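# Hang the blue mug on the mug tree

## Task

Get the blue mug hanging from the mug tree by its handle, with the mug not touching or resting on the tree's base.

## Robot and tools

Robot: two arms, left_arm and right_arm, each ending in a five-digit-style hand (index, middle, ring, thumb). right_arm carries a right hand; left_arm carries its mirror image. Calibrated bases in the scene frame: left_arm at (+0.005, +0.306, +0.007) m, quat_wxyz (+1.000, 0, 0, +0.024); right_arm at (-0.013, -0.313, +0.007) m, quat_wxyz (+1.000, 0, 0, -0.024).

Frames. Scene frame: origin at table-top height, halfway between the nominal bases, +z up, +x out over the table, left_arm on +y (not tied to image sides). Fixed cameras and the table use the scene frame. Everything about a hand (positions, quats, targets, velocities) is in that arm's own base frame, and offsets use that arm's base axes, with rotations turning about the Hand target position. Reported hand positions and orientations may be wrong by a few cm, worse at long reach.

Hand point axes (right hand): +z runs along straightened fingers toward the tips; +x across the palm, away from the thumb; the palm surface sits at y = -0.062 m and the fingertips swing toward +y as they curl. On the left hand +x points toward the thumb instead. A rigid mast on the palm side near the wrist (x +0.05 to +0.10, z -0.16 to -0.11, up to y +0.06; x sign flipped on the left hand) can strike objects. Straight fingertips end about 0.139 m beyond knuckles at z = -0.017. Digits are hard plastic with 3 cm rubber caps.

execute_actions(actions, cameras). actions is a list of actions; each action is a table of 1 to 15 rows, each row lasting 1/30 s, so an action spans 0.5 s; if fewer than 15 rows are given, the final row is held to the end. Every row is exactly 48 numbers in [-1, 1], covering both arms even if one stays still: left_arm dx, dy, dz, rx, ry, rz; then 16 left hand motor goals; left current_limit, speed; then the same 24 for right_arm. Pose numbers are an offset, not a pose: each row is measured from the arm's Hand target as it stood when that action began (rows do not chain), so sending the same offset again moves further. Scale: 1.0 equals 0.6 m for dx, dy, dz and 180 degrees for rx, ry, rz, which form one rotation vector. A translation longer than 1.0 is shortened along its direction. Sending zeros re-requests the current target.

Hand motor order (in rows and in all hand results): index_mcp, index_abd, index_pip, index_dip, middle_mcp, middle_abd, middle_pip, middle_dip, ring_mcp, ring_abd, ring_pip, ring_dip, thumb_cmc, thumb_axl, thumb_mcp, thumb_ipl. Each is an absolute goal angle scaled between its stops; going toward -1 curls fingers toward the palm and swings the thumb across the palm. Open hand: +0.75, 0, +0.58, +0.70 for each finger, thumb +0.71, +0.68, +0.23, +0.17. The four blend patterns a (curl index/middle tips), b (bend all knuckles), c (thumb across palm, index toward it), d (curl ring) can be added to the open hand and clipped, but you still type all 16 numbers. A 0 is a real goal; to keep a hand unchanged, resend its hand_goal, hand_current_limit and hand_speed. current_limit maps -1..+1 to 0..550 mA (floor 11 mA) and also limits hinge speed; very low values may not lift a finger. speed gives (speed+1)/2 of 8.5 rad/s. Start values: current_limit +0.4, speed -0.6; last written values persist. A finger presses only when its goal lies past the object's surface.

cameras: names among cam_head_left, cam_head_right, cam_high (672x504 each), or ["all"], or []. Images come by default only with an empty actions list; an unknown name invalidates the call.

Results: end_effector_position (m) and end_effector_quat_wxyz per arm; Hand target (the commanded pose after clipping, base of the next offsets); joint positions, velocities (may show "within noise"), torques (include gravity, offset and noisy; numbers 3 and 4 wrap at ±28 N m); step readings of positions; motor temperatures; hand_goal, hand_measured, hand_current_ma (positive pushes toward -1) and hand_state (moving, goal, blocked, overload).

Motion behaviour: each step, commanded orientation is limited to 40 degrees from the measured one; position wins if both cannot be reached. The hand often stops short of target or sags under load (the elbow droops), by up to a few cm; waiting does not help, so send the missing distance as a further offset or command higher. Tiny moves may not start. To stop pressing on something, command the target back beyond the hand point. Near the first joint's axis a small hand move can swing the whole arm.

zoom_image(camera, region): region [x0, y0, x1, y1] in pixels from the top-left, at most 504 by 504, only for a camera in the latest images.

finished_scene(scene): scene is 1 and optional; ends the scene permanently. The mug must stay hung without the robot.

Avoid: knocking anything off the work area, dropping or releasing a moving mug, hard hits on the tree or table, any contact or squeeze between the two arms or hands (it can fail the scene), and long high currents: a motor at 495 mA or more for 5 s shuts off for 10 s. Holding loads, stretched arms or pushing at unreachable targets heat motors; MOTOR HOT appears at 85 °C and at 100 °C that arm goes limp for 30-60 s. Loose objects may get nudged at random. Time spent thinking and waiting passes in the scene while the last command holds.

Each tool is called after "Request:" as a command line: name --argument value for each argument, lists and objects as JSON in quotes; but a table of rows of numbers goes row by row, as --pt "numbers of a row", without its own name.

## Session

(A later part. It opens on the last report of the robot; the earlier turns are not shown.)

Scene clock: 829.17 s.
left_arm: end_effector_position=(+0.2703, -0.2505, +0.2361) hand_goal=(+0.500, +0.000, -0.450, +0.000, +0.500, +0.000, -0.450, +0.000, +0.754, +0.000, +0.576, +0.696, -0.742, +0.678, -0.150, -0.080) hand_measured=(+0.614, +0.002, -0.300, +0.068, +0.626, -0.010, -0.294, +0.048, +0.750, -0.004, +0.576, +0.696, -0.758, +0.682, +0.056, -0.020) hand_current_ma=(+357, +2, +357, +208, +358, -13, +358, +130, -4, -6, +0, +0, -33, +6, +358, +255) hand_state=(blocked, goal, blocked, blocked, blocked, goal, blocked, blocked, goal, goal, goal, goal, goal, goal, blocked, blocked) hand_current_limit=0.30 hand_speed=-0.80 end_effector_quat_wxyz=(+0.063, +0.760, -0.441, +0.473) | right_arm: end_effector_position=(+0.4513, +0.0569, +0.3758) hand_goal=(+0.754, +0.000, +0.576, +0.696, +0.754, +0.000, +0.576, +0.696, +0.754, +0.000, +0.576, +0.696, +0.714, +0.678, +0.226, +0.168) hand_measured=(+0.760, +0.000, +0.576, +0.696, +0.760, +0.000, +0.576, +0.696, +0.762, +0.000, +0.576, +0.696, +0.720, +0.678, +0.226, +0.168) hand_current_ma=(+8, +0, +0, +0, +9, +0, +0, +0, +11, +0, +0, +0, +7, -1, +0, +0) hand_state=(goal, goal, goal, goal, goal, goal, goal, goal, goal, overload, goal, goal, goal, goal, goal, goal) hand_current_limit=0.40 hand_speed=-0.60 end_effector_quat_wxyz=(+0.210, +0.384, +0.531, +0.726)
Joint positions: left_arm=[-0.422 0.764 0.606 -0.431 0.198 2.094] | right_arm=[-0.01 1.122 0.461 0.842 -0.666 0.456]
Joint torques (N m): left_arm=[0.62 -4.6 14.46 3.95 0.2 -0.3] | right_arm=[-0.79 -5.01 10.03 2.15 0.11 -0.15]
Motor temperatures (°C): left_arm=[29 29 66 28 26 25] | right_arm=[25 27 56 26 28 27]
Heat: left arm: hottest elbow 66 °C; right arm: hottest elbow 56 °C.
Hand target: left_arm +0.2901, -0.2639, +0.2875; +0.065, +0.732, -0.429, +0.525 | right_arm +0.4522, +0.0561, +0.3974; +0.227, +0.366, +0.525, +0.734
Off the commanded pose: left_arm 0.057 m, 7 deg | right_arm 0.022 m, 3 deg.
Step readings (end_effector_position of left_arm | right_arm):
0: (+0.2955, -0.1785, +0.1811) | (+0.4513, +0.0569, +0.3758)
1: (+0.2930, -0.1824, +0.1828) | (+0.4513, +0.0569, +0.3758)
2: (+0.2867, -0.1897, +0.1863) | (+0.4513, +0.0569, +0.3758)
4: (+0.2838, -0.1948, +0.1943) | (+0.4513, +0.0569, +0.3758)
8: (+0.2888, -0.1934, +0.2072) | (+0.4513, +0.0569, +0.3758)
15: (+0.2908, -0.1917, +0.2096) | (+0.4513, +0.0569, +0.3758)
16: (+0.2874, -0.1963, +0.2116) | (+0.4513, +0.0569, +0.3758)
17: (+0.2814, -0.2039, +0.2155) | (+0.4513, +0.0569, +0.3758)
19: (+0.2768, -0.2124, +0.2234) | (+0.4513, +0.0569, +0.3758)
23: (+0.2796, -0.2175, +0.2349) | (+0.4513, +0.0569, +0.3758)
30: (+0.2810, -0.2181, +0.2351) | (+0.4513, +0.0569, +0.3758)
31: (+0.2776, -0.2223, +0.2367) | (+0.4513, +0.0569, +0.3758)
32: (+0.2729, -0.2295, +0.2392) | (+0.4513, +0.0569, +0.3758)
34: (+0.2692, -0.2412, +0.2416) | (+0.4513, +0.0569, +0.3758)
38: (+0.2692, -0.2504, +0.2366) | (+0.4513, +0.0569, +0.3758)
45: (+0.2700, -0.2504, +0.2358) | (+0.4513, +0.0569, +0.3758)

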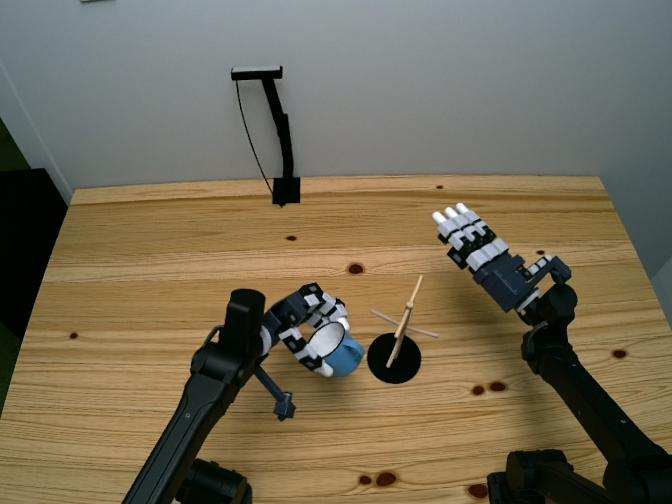

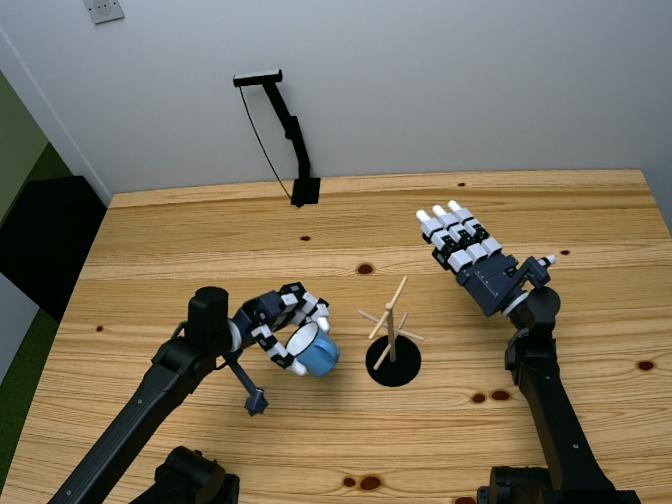

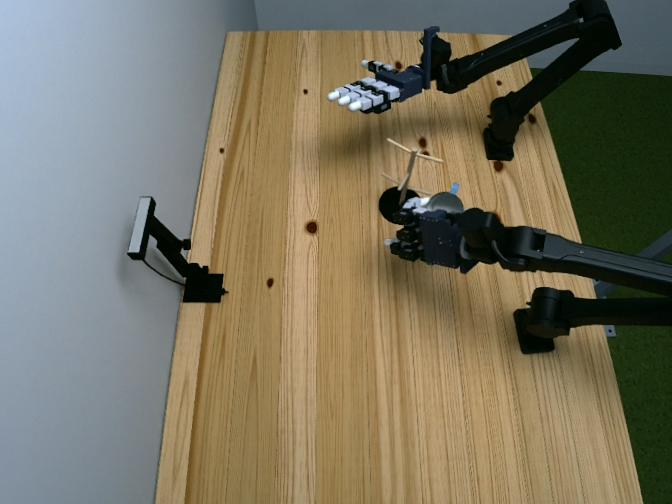

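Request:
execute_actions --actions '[[[-0.005,-0.042,0,0,0,0,0.5,0,-0.45,0.0,0.5,0,-0.45,0.0,0.753,0,0.576,0.696,-0.743,0.678,-0.15,-0.08,0.3,-0.8,0,0,0,0,0,0,0.754,0,0.576,0.696,0.754,0,0.576,0.696,0.754,0,0.576,0.696,0.714,0.678,0.226,0.168,0.4,-0.6]],[[-0.005,-0.042,0,0,0,0,0.5,0,-0.45,0.0,0.5,0,-0.45,0.0,0.753,0,0.576,0.696,-0.743,0.678,-0.15,-0.08,0.3,-0.8,0,0,0,0,0,0,0.754,0,0.576,0.696,0.754,0,0.576,0.696,0.754,0,0.576,0.696,0.714,0.678,0.226,0.168,0.4,-0.6]]]' --cameras '["all"]'

Request:
zoom_image --camera "cam_head_right" --region '[290, 280, 410, 390]'

Request:
zoom_image --camera "cam_head_left" --region '[315, 280, 435, 390]'

Request:
zoom_image --camera "cam_high" --region '[380, 130, 480, 230]'

Scene clock: 924.37 s.
left_arm: end_effector_position=(+0.2627, -0.2942, +0.2319) hand_goal=(+0.500, +0.000, -0.450, +0.000, +0.500, +0.000, -0.450, +0.000, +0.754, +0.000, +0.576, +0.696, -0.742, +0.678, -0.150, -0.080) hand_measured=(+0.614, +0.002, -0.300, +0.068, +0.626, -0.010, -0.294, +0.046, +0.752, -0.006, +0.576, +0.696, -0.760, +0.682, +0.056, -0.022) hand_current_ma=(+358, +2, +357, +206, +357, -14, +357, +128, -4, -6, +0, +0, -37, +6, +358, +252) hand_state=(blocked, goal, blocked, blocked, blocked, goal, blocked, blocked, goal, goal, goal, goal, goal, goal, blocked, blocked) hand_current_limit=0.30 hand_speed=-0.80 end_effector_quat_wxyz=(+0.049, +0.752, -0.456, +0.473) | right_arm: end_effector_position=(+0.4513, +0.0569, +0.3758) hand_goal=(+0.754, +0.000, +0.576, +0.696, +0.754, +0.000, +0.576, +0.696, +0.754, +0.000, +0.576, +0.696, +0.714, +0.678, +0.226, +0.168) hand_measured=(+0.760, +0.000, +0.576, +0.696, +0.760, +0.000, +0.576, +0.696, +0.762, +0.000, +0.576, +0.696, +0.720, +0.678, +0.226, +0.168) hand_current_ma=(+8, +0, +0, +0, +9, +0, +0, +0, +11, +0, +0, +0, +7, -1, +0, +0) hand_state=(goal, goal, goal, goal, goal, goal, goal, goal, goal, overload, goal, goal, goal, goal, goal, goal) hand_current_limit=0.40 hand_speed=-0.60 end_effector_quat_wxyz=(+0.210, +0.384, +0.531, +0.726)
Joint positions: left_arm=[-0.604 0.822 0.629 -0.386 0.037 2.037] | right_arm=[-0.01 1.122 0.461 0.842 -0.666 0.456]
Joint torques (N m): left_arm=[0.79 -4.95 14.69 4.12 0.11 -0.54] | right_arm=[-0.67 -5.01 9.99 2.18 0.13 -0.15]
Motor temperatures (°C): left_arm=[29 29 66 28 25 25] | right_arm=[25 27 57 26 28 27]
Heat: left arm: hottest elbow 66 °C; right arm: hottest elbow 57 °C.
Hand target: left_arm +0.2841, -0.3143, +0.2876; +0.065, +0.732, -0.429, +0.526 | right_arm +0.4522, +0.0561, +0.3974; +0.227, +0.366, +0.525, +0.734
Off the commanded pose: left_arm 0.063 m, 7 deg | right_arm 0.022 m, 3 deg.
Step readings (end_effector_position of left_arm | right_arm):
0: (+0.2703, -0.2505, +0.2361) | (+0.4513, +0.0569, +0.3758)
1: (+0.2700, -0.2518, +0.2360) | (+0.4513, +0.0569, +0.3758)
2: (+0.2716, -0.2536, +0.2339) | (+0.4513, +0.0569, +0.3758)
4: (+0.2694, -0.2609, +0.2337) | (+0.4513, +0.0569, +0.3758)
8: (+0.2632, -0.2713, +0.2337) | (+0.4513, +0.0569, +0.3758)
15: (+0.2644, -0.2717, +0.2329) | (+0.4513, +0.0569, +0.3758)
16: (+0.2641, -0.2730, +0.2327) | (+0.4513, +0.0569, +0.3758)
17: (+0.2661, -0.2749, +0.2314) | (+0.4513, +0.0569, +0.3758)
19: (+0.2656, -0.2823, +0.2315) | (+0.4513, +0.0569, +0.3758)
23: (+0.2616, -0.2934, +0.2322) | (+0.4513, +0.0569, +0.3758)
30: (+0.2627, -0.2942, +0.2319) | (+0.4513, +0.0569, +0.3758)

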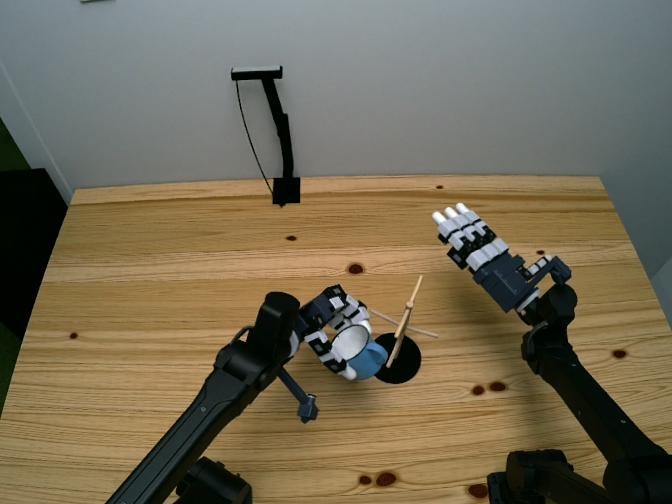

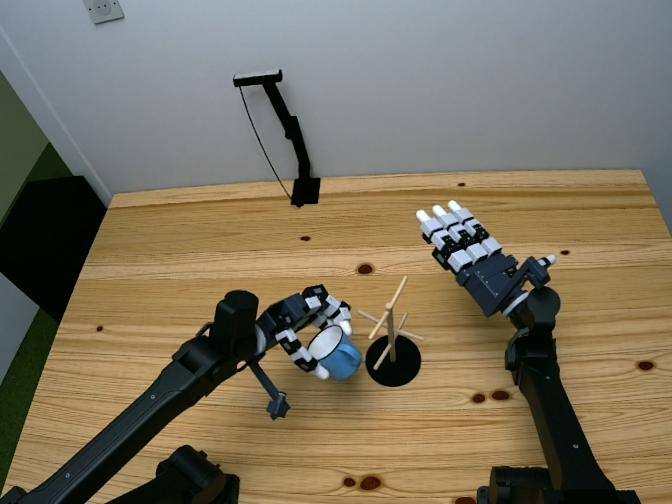

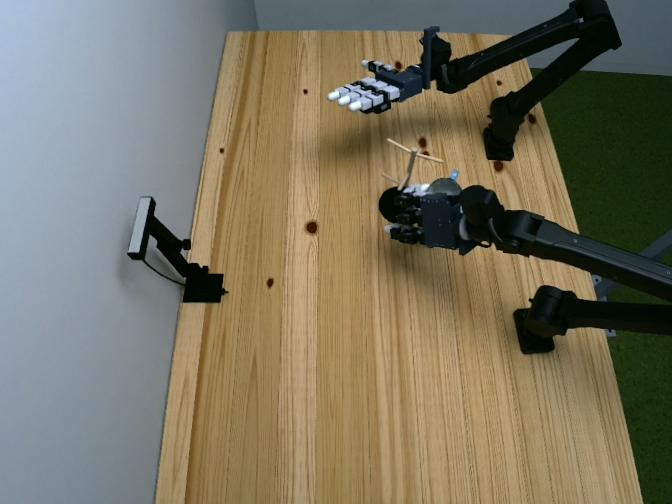

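Scaled by 4.200 from the camera's 672x504 image, which has a finer 960x720 frame.

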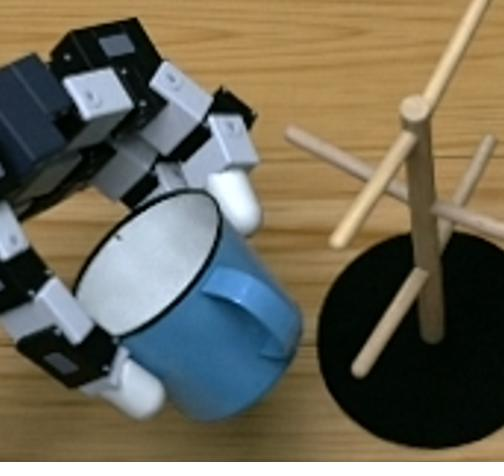

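Scaled by 4.200 from the camera's 672x504 image, which has a finer 960x720 frame.

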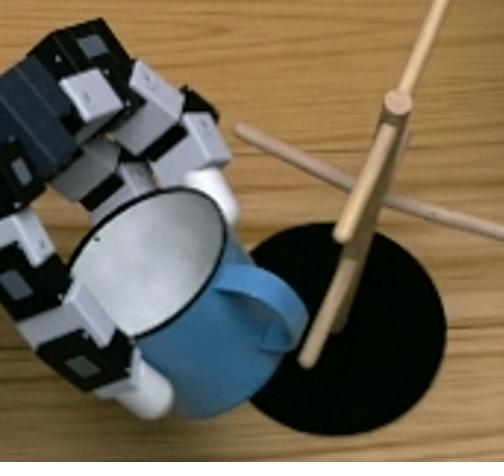

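Scaled by 5.040 from the camera's 672x504 image, which has a finer 960x720 frame.

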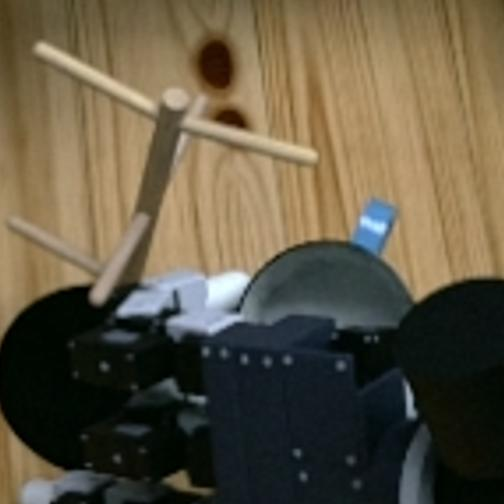

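Request:
execute_actions --actions '[[[-0.0133,-0.0417,0.02,0,0,0,0.5,0,-0.45,0.0,0.5,0,-0.45,0.0,0.753,0,0.576,0.696,-0.743,0.678,-0.15,-0.08,0.3,-0.8,0,0,0,0,0,0,0.754,0,0.576,0.696,0.754,0,0.576,0.696,0.754,0,0.576,0.696,0.714,0.678,0.226,0.168,0.4,-0.6]]]' --cameras '["all"]'

Request:
zoom_image --camera "cam_head_right" --region '[310, 290, 410, 390]'

Request:
zoom_image --camera "cam_head_left" --region '[335, 290, 435, 390]'

Request:
zoom_image --camera "cam_high" --region '[390, 130, 480, 220]'

Scene clock: 957.67 s.
left_arm: end_effector_position=(+0.2601, -0.3212, +0.2492) hand_goal=(+0.500, +0.000, -0.450, +0.000, +0.500, +0.000, -0.450, +0.000, +0.754, +0.000, +0.576, +0.696, -0.742, +0.678, -0.150, -0.080) hand_measured=(+0.612, +0.002, -0.300, +0.068, +0.626, -0.010, -0.294, +0.046, +0.752, -0.006, +0.576, +0.696, -0.760, +0.682, +0.056, -0.022) hand_current_ma=(+357, +2, +357, +206, +357, -14, +357, +127, -4, -6, +0, +0, -39, +6, +358, +251) hand_state=(blocked, goal, blocked, blocked, blocked, goal, blocked, blocked, goal, goal, goal, goal, goal, goal, blocked, blocked) hand_current_limit=0.30 hand_speed=-0.80 end_effector_quat_wxyz=(+0.045, +0.746, -0.456, +0.483) | right_arm: end_effector_position=(+0.4513, +0.0569, +0.3758) hand_goal=(+0.754, +0.000, +0.576, +0.696, +0.754, +0.000, +0.576, +0.696, +0.754, +0.000, +0.576, +0.696, +0.714, +0.678, +0.226, +0.168) hand_measured=(+0.760, +0.000, +0.576, +0.696, +0.760, +0.000, +0.576, +0.696, +0.762, +0.000, +0.576, +0.696, +0.720, +0.678, +0.226, +0.168) hand_current_ma=(+8, +0, +0, +0, +9, +0, +0, +0, +11, +0, +0, +0, +7, -1, +0, +0) hand_state=(goal, goal, goal, goal, goal, goal, goal, goal, goal, overload, goal, goal, goal, goal, goal, goal) hand_current_limit=0.40 hand_speed=-0.60 end_effector_quat_wxyz=(+0.210, +0.384, +0.531, +0.726)
Joint positions: left_arm=[-0.698 0.852 0.68 -0.386 -0.047 1.995] | right_arm=[-0.01 1.122 0.461 0.842 -0.666 0.456]
Joint torques (N m): left_arm=[0.85 -5.42 14.3 3.55 0.08 -0.56] | right_arm=[-0.85 -5.01 10.03 2.07 0.14 -0.17]
Motor temperatures (°C): left_arm=[29 29 67 29 25 25] | right_arm=[25 27 57 26 28 27]
Heat: left arm: hottest elbow 67 °C; right arm: hottest elbow 57 °C.
Hand target: left_arm +0.2761, -0.3393, +0.2996; +0.065, +0.732, -0.429, +0.526 | right_arm +0.4522, +0.0561, +0.3974; +0.227, +0.366, +0.525, +0.734
Off the commanded pose: left_arm 0.056 m, 6 deg | right_arm 0.022 m, 3 deg.
Step readings (end_effector_position of left_arm | right_arm):
0: (+0.2627, -0.2943, +0.2320) | (+0.4513, +0.0569, +0.3758)
1: (+0.2622, -0.2957, +0.2323) | (+0.4513, +0.0569, +0.3758)
2: (+0.2644, -0.2976, +0.2327) | (+0.4513, +0.0569, +0.3758)
4: (+0.2622, -0.3061, +0.2380) | (+0.4513, +0.0569, +0.3758)
8: (+0.2571, -0.3198, +0.2496) | (+0.4513, +0.0569, +0.3758)
15: (+0.2600, -0.3211, +0.2494) | (+0.4513, +0.0569, +0.3758)

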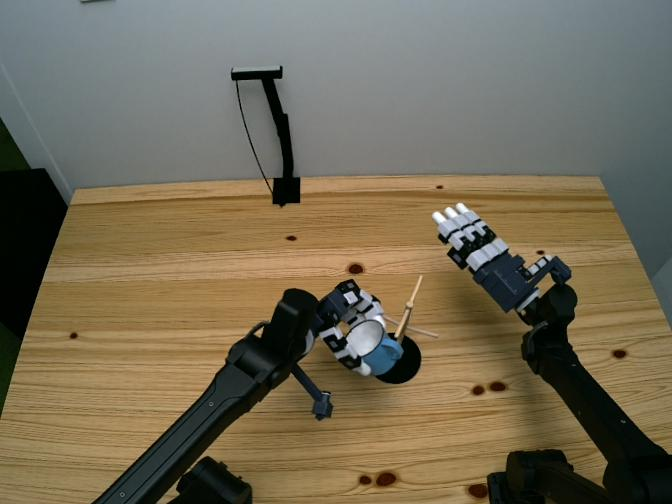

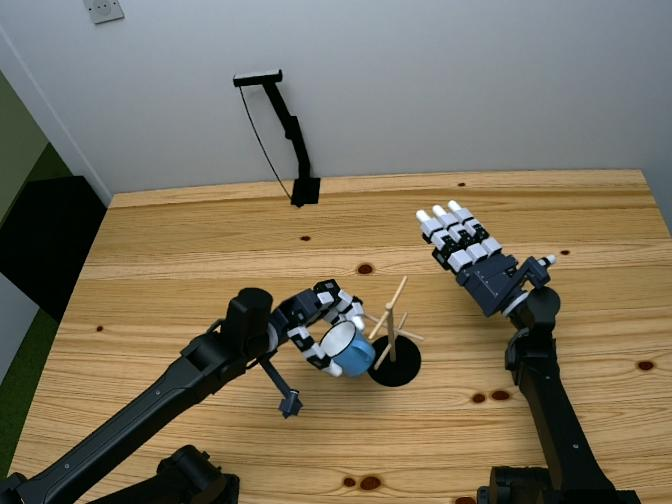

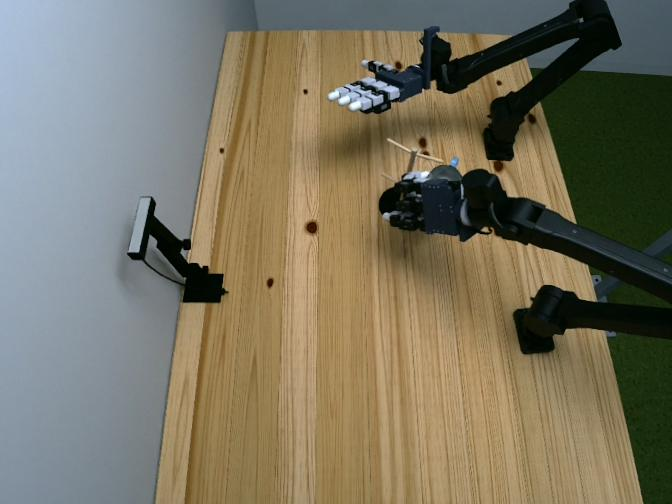

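Scaled by 5.040 from the camera's 672x504 image, which has a finer 960x720 frame.

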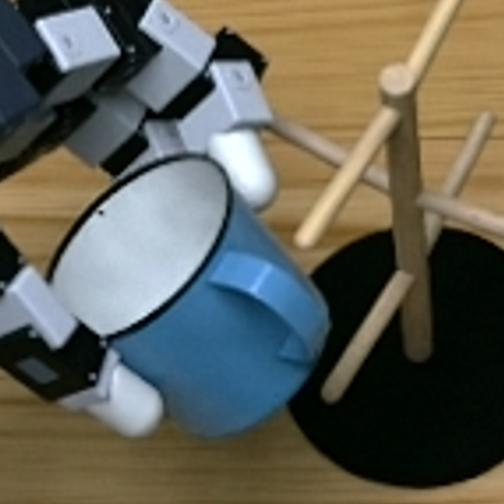

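Scaled by 5.040 from the camera's 672x504 image, which has a finer 960x720 frame.

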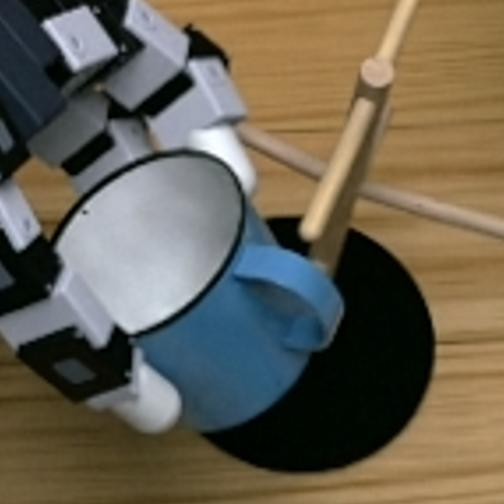

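Scaled by 5.600 from the camera's 672x504 image, which has a finer 960x720 frame.

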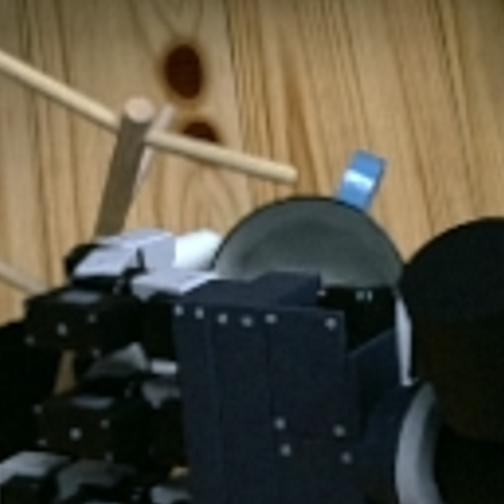

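Request:
execute_actions --actions '[[[0.0217,0.0017,-0.0117,0,0,0,0.5,0,-0.45,0.0,0.5,0,-0.45,0.0,0.753,0,0.576,0.696,-0.743,0.678,-0.15,-0.08,0.3,-0.8,0,0,0,0,0,0,0.754,0,0.576,0.696,0.754,0,0.576,0.696,0.754,0,0.576,0.696,0.714,0.678,0.226,0.168,0.4,-0.6]]]' --cameras '["all"]'

Request:
zoom_image --camera "cam_head_right" --region '[310, 290, 410, 390]'

Request:
zoom_image --camera "cam_head_left" --region '[335, 290, 435, 390]'

Request:
zoom_image --camera "cam_high" --region '[390, 130, 480, 220]'

Scene clock: 1001.87 s.
left_arm: end_effector_position=(+0.2677, -0.3232, +0.2395) hand_goal=(+0.500, +0.000, -0.450, +0.000, +0.500, +0.000, -0.450, +0.000, +0.754, +0.000, +0.576, +0.696, -0.742, +0.678, -0.150, -0.080) hand_measured=(+0.612, +0.002, -0.300, +0.068, +0.626, -0.010, -0.294, +0.046, +0.752, -0.006, +0.576, +0.696, -0.760, +0.682, +0.056, -0.022) hand_current_ma=(+357, +2, +358, +206, +358, -14, +357, +127, -4, -6, +0, +0, -39, +6, +357, +251) hand_state=(blocked, goal, blocked, blocked, blocked, goal, blocked, blocked, goal, goal, goal, goal, goal, goal, blocked, blocked) hand_current_limit=0.30 hand_speed=-0.80 end_effector_quat_wxyz=(+0.050, +0.751, -0.456, +0.474) | right_arm: end_effector_position=(+0.4513, +0.0569, +0.3758) hand_goal=(+0.754, +0.000, +0.576, +0.696, +0.754, +0.000, +0.576, +0.696, +0.754, +0.000, +0.576, +0.696, +0.714, +0.678, +0.226, +0.168) hand_measured=(+0.760, +0.000, +0.576, +0.696, +0.760, +0.000, +0.576, +0.696, +0.762, +0.000, +0.576, +0.696, +0.720, +0.678, +0.226, +0.168) hand_current_ma=(+8, +0, +0, +0, +9, +0, +0, +0, +11, +0, +0, +0, +7, -1, +0, +0) hand_state=(goal, goal, goal, goal, goal, goal, goal, goal, goal, overload, goal, goal, goal, goal, goal, goal) hand_current_limit=0.40 hand_speed=-0.60 end_effector_quat_wxyz=(+0.210, +0.384, +0.531, +0.726)
Joint positions: left_arm=[-0.68 0.891 0.68 -0.366 -0.024 1.995] | right_arm=[-0.01 1.122 0.461 0.842 -0.666 0.456]
Joint torques (N m): left_arm=[2.08 -6.42 14.05 4.11 0.22 -0.4] | right_arm=[-0.79 -5.19 10.03 2.11 0.13 -0.14]
Motor temperatures (°C): left_arm=[29 29 71 28 25 26] | right_arm=[25 27 57 26 28 27]
Heat: left arm: hottest elbow 71 °C; right arm: hottest elbow 57 °C.
Hand target: left_arm +0.2892, -0.3383, +0.2925; +0.065, +0.732, -0.429, +0.525 | right_arm +0.4522, +0.0561, +0.3974; +0.227, +0.366, +0.525, +0.734
Off the commanded pose: left_arm 0.059 m, 7 deg | right_arm 0.022 m, 3 deg.
Step readings (end_effector_position of left_arm | right_arm):
0: (+0.2601, -0.3212, +0.2492) | (+0.4513, +0.0569, +0.3758)
1: (+0.2602, -0.3215, +0.2491) | (+0.4513, +0.0569, +0.3758)
2: (+0.2616, -0.3217, +0.2489) | (+0.4513, +0.0569, +0.3758)
4: (+0.2642, -0.3228, +0.2464) | (+0.4513, +0.0569, +0.3758)
8: (+0.2676, -0.3231, +0.2399) | (+0.4513, +0.0569, +0.3758)
15: (+0.2677, -0.3232, +0.2395) | (+0.4513, +0.0569, +0.3758)

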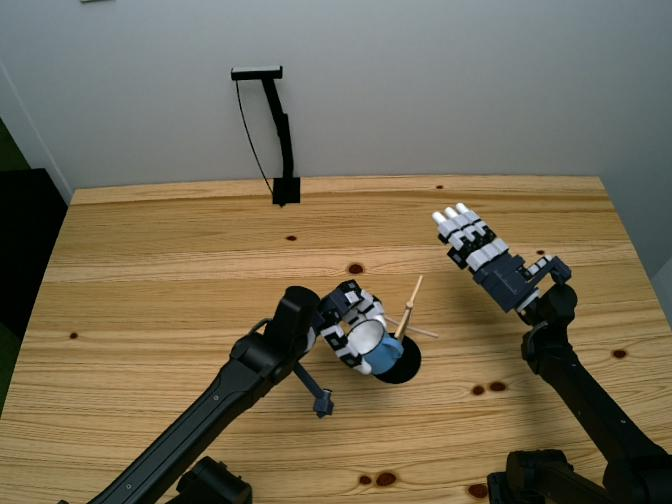

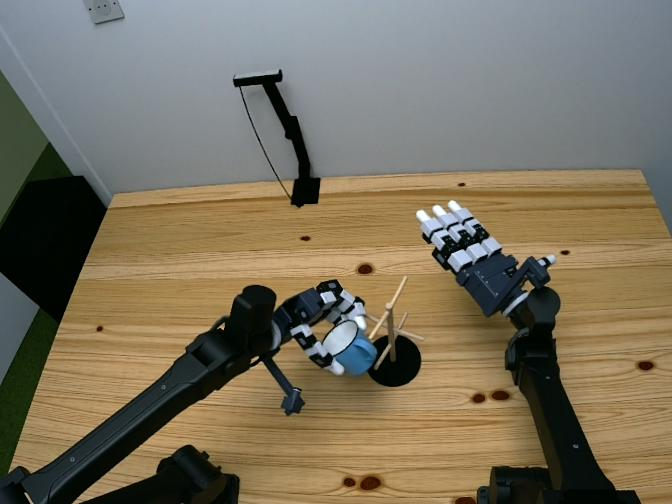

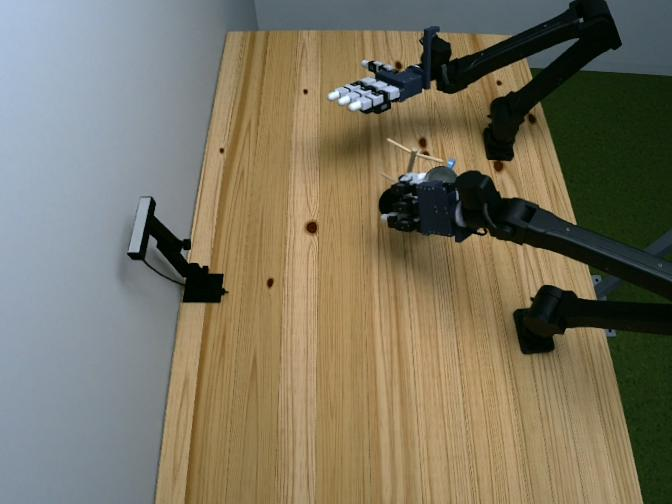

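Scaled by 5.040 from the camera's 672x504 image, which has a finer 960x720 frame.

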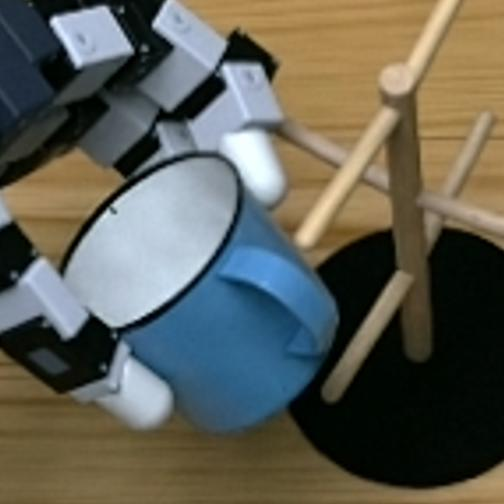

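Scaled by 5.040 from the camera's 672x504 image, which has a finer 960x720 frame.

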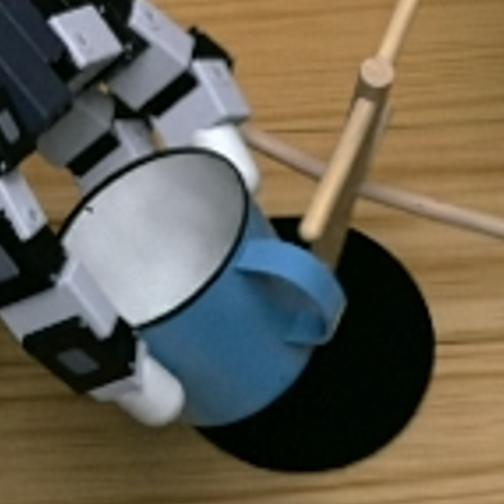

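Scaled by 5.600 from the camera's 672x504 image, which has a finer 960x720 frame.

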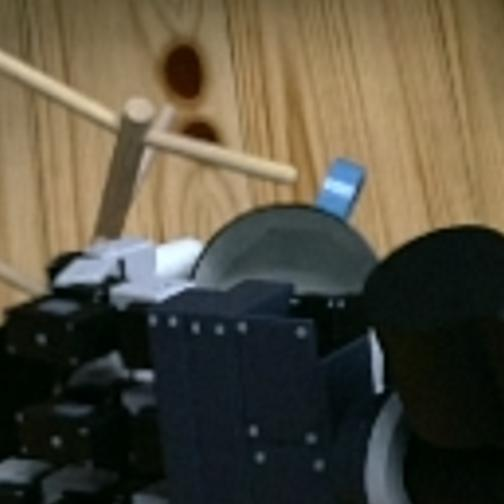

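Request:
execute_actions --actions '[[[0.0267,-0.0067,-0.001,0,0,0,0.5,0,-0.45,0.0,0.5,0,-0.45,0.0,0.753,0,0.576,0.696,-0.743,0.678,-0.15,-0.08,0.3,-0.8,0,0,0,0,0,0,0.754,0,0.576,0.696,0.754,0,0.576,0.696,0.754,0,0.576,0.696,0.714,0.678,0.226,0.168,0.4,-0.6]]]' --cameras '["all"]'

Request:
zoom_image --camera "cam_head_right" --region '[310, 290, 410, 390]'

Request:
zoom_image --camera "cam_head_left" --region '[335, 290, 435, 390]'

Request:
zoom_image --camera "cam_high" --region '[390, 130, 480, 220]'

Scene clock: 1014.77 s.
left_arm: end_effector_position=(+0.2817, -0.3261, +0.2369) hand_goal=(+0.500, +0.000, -0.450, +0.000, +0.500, +0.000, -0.450, +0.000, +0.754, +0.000, +0.576, +0.696, -0.742, +0.678, -0.150, -0.080) hand_measured=(+0.612, +0.002, -0.300, +0.068, +0.626, -0.010, -0.294, +0.046, +0.752, -0.006, +0.576, +0.696, -0.760, +0.682, +0.056, -0.022) hand_current_ma=(+357, +2, +357, +206, +358, -14, +358, +127, -4, -6, +0, +0, -39, +6, +357, +251) hand_state=(blocked, goal, blocked, blocked, blocked, goal, blocked, blocked, goal, goal, goal, goal, goal, goal, blocked, blocked) hand_current_limit=0.30 hand_speed=-0.80 end_effector_quat_wxyz=(+0.053, +0.755, -0.452, +0.472) | right_arm: end_effector_position=(+0.4513, +0.0569, +0.3758) hand_goal=(+0.754, +0.000, +0.576, +0.696, +0.754, +0.000, +0.576, +0.696, +0.754, +0.000, +0.576, +0.696, +0.714, +0.678, +0.226, +0.168) hand_measured=(+0.760, +0.000, +0.576, +0.696, +0.760, +0.000, +0.576, +0.696, +0.762, +0.000, +0.576, +0.696, +0.720, +0.678, +0.226, +0.168) hand_current_ma=(+8, +0, +0, +0, +9, +0, +0, +0, +11, +0, +0, +0, +7, -1, +0, +0) hand_state=(goal, goal, goal, goal, goal, goal, goal, goal, goal, overload, goal, goal, goal, goal, goal, goal) hand_current_limit=0.40 hand_speed=-0.60 end_effector_quat_wxyz=(+0.210, +0.384, +0.531, +0.726)
Joint positions: left_arm=[-0.656 0.935 0.696 -0.342 -0.003 1.995] | right_arm=[-0.01 1.122 0.461 0.842 -0.666 0.456]
Joint torques (N m): left_arm=[1.96 -6.71 14.52 4.08 0.2 -0.29] | right_arm=[-0.73 -5.25 10.04 2.11 0.13 -0.14]
Motor temperatures (°C): left_arm=[29 29 71 29 25 25] | right_arm=[25 27 58 26 28 27]
Heat: left arm: hottest elbow 71 °C; right arm: hottest elbow 58 °C.
Hand target: left_arm +0.3052, -0.3422, +0.2918; +0.065, +0.732, -0.429, +0.525 | right_arm +0.4522, +0.0561, +0.3974; +0.227, +0.366, +0.525, +0.734
Off the commanded pose: left_arm 0.062 m, 7 deg | right_arm 0.022 m, 3 deg.
Step readings (end_effector_position of left_arm | right_arm):
0: (+0.2677, -0.3232, +0.2395) | (+0.4513, +0.0569, +0.3758)
1: (+0.2680, -0.3234, +0.2396) | (+0.4513, +0.0569, +0.3758)
2: (+0.2688, -0.3245, +0.2404) | (+0.4513, +0.0569, +0.3758)
4: (+0.2742, -0.3254, +0.2397) | (+0.4513, +0.0569, +0.3758)
8: (+0.2809, -0.3262, +0.2369) | (+0.4513, +0.0569, +0.3758)
15: (+0.2817, -0.3261, +0.2369) | (+0.4513, +0.0569, +0.3758)

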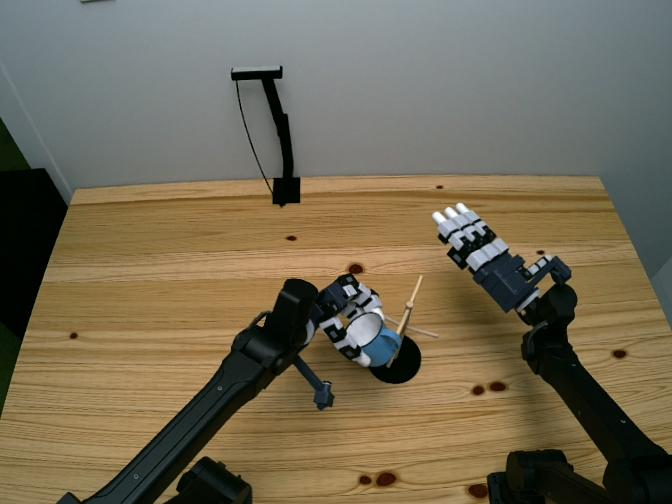

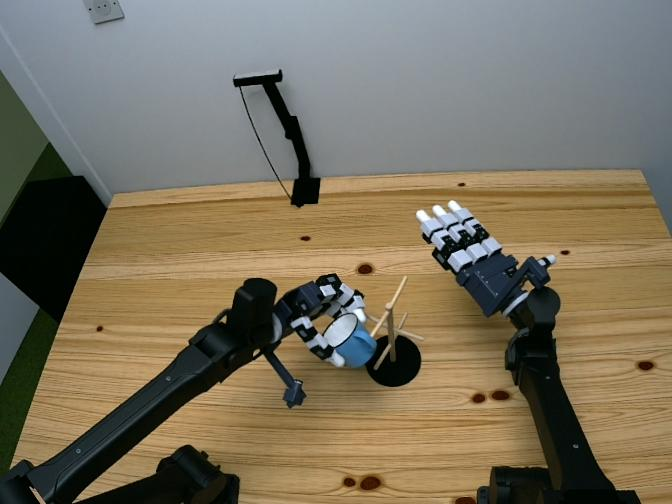

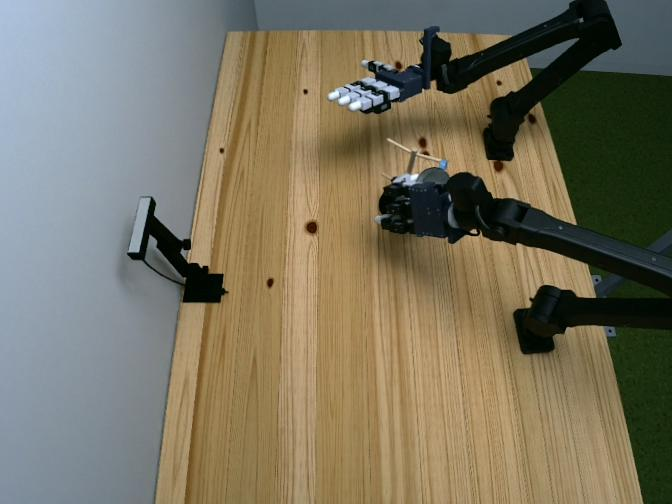

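Scaled by 5.040 from the camera's 672x504 image, which has a finer 960x720 frame.

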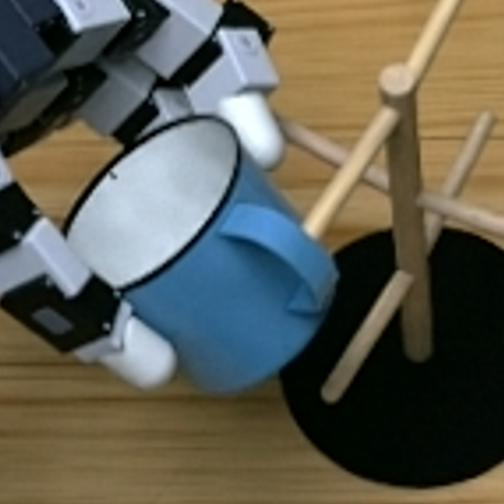

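Scaled by 5.040 from the camera's 672x504 image, which has a finer 960x720 frame.

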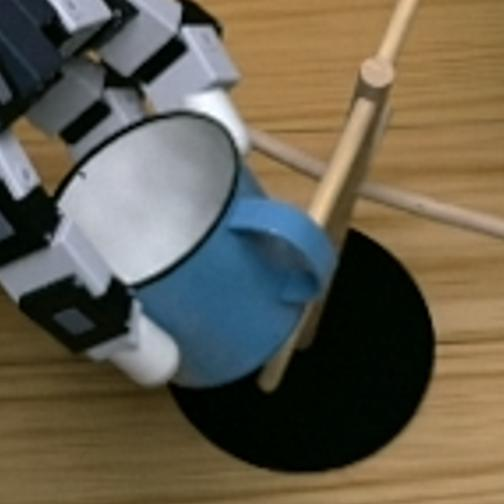

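Scaled by 5.600 from the camera's 672x504 image, which has a finer 960x720 frame.

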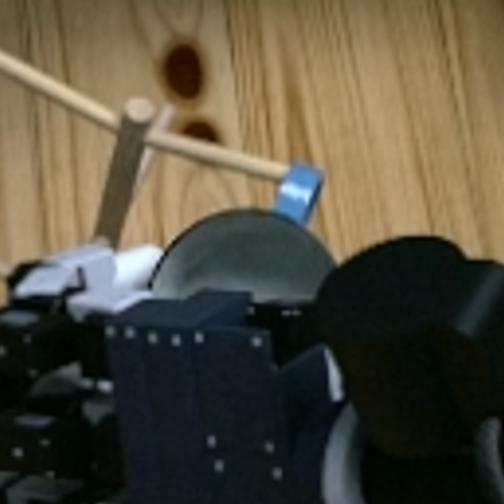

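Request:
execute_actions --actions '[[[0.0183,-0.02,0.005,0,0,0,0.5,0,-0.45,0.0,0.5,0,-0.45,0.0,0.753,0,0.576,0.696,-0.743,0.678,-0.15,-0.08,0.3,-0.8,0,0,0,0,0,0,0.754,0,0.576,0.696,0.754,0,0.576,0.696,0.754,0,0.576,0.696,0.714,0.678,0.226,0.168,0.4,-0.6]]]' --cameras '["all"]'

Request:
zoom_image --camera "cam_head_right" --region '[310, 290, 410, 390]'

Request:
zoom_image --camera "cam_head_left" --region '[335, 290, 435, 390]'

Request:
zoom_image --camera "cam_high" --region '[390, 130, 480, 220]'

Scene clock: 1027.23 s.
left_arm: end_effector_position=(+0.2953, -0.3355, +0.2420) hand_goal=(+0.500, +0.000, -0.450, +0.000, +0.500, +0.000, -0.450, +0.000, +0.754, +0.000, +0.576, +0.696, -0.742, +0.678, -0.150, -0.080) hand_measured=(+0.612, +0.002, -0.300, +0.068, +0.626, -0.010, -0.294, +0.046, +0.752, -0.006, +0.576, +0.696, -0.760, +0.682, +0.056, -0.022) hand_current_ma=(+358, +2, +357, +206, +357, -14, +357, +127, -4, -6, +0, +0, -39, +6, +357, +251) hand_state=(blocked, goal, blocked, blocked, blocked, goal, blocked, blocked, goal, goal, goal, goal, goal, goal, blocked, blocked) hand_current_limit=0.30 hand_speed=-0.80 end_effector_quat_wxyz=(+0.052, +0.755, -0.450, +0.474) | right_arm: end_effector_position=(+0.4513, +0.0569, +0.3758) hand_goal=(+0.754, +0.000, +0.576, +0.696, +0.754, +0.000, +0.576, +0.696, +0.754, +0.000, +0.576, +0.696, +0.714, +0.678, +0.226, +0.168) hand_measured=(+0.760, +0.000, +0.576, +0.696, +0.760, +0.000, +0.576, +0.696, +0.762, +0.000, +0.576, +0.696, +0.720, +0.678, +0.226, +0.168) hand_current_ma=(+8, +0, +0, +0, +9, +0, +0, +0, +11, +0, +0, +0, +7, -1, +0, +0) hand_state=(goal, goal, goal, goal, goal, goal, goal, goal, goal, overload, goal, goal, goal, goal, goal, goal) hand_current_limit=0.40 hand_speed=-0.60 end_effector_quat_wxyz=(+0.210, +0.384, +0.531, +0.726)
Joint positions: left_arm=[-0.656 0.982 0.734 -0.328 -0.007 1.995] | right_arm=[-0.01 1.122 0.461 0.842 -0.666 0.456]
Joint torques (N m): left_arm=[1.08 -7.36 14.35 4.04 0.08 -0.34] | right_arm=[-0.79 -5.25 10.06 2.1 0.13 -0.14]
Motor temperatures (°C): left_arm=[29 29 70 29 25 25] | right_arm=[25 27 58 26 28 27]
Heat: left arm: hottest elbow 70 °C; right arm: hottest elbow 58 °C.
Hand target: left_arm +0.3163, -0.3542, +0.2949; +0.065, +0.732, -0.429, +0.525 | right_arm +0.4522, +0.0561, +0.3974; +0.227, +0.366, +0.525, +0.734
Off the commanded pose: left_arm 0.060 m, 7 deg | right_arm 0.022 m, 3 deg.
Step readings (end_effector_position of left_arm | right_arm):
0: (+0.2817, -0.3261, +0.2369) | (+0.4513, +0.0569, +0.3758)
1: (+0.2821, -0.3264, +0.2372) | (+0.4513, +0.0569, +0.3758)
2: (+0.2839, -0.3274, +0.2377) | (+0.4513, +0.0569, +0.3758)
4: (+0.2885, -0.3306, +0.2391) | (+0.4513, +0.0569, +0.3758)
8: (+0.2949, -0.3352, +0.2417) | (+0.4513, +0.0569, +0.3758)
15: (+0.2953, -0.3355, +0.2420) | (+0.4513, +0.0569, +0.3758)

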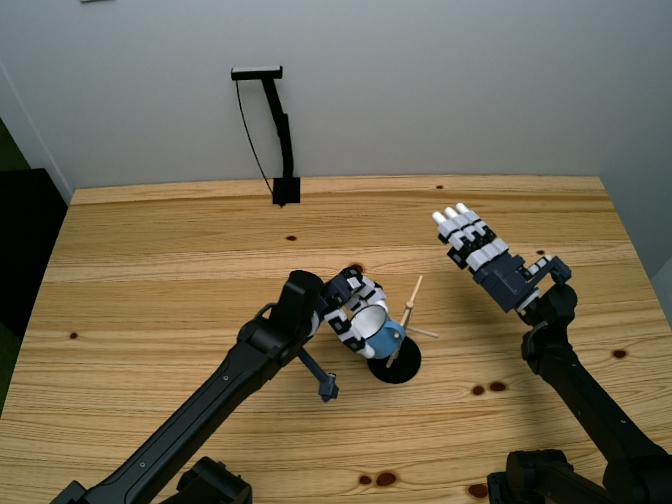

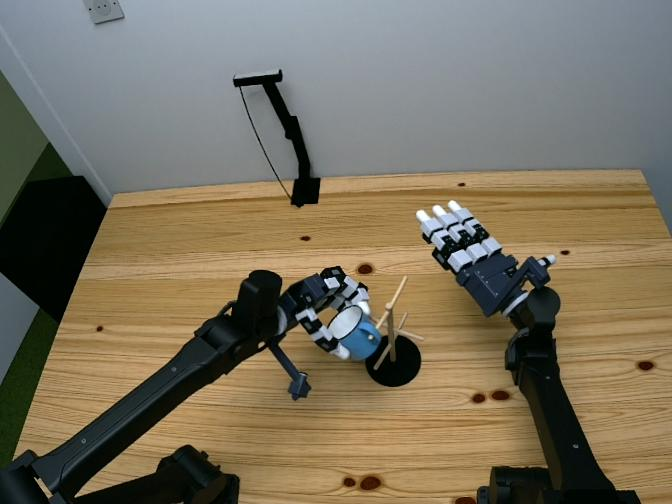

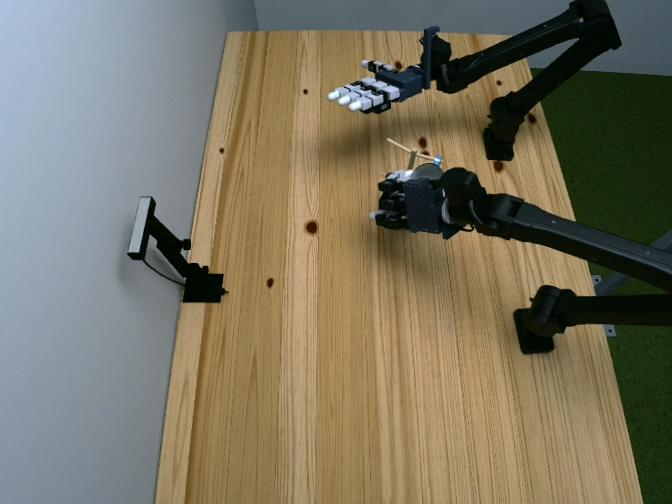

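Scaled by 5.040 from the camera's 672x504 image, which has a finer 960x720 frame.

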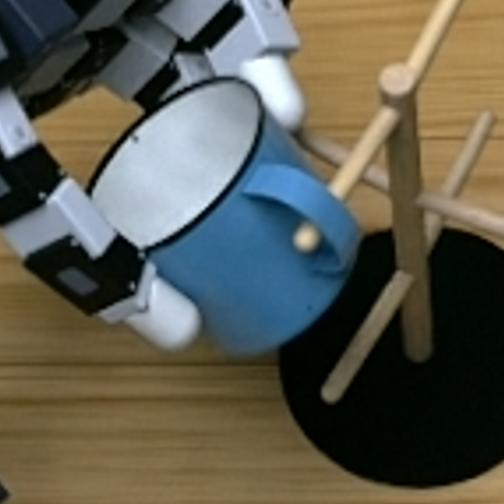

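Scaled by 5.040 from the camera's 672x504 image, which has a finer 960x720 frame.

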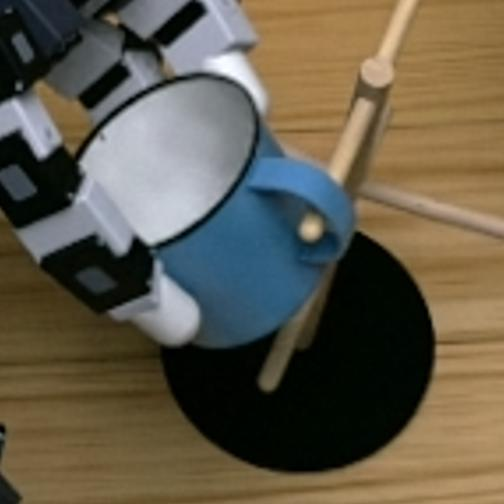

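Scaled by 5.600 from the camera's 672x504 image, which has a finer 960x720 frame.

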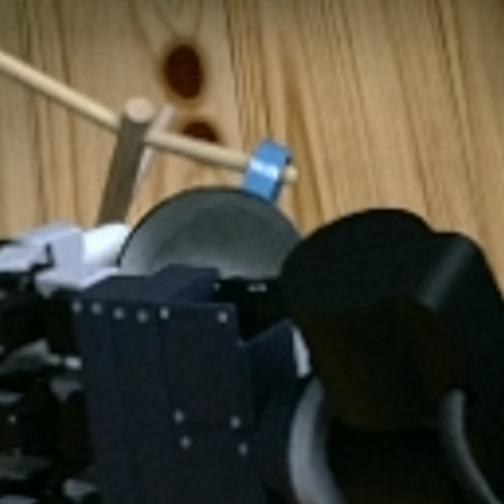

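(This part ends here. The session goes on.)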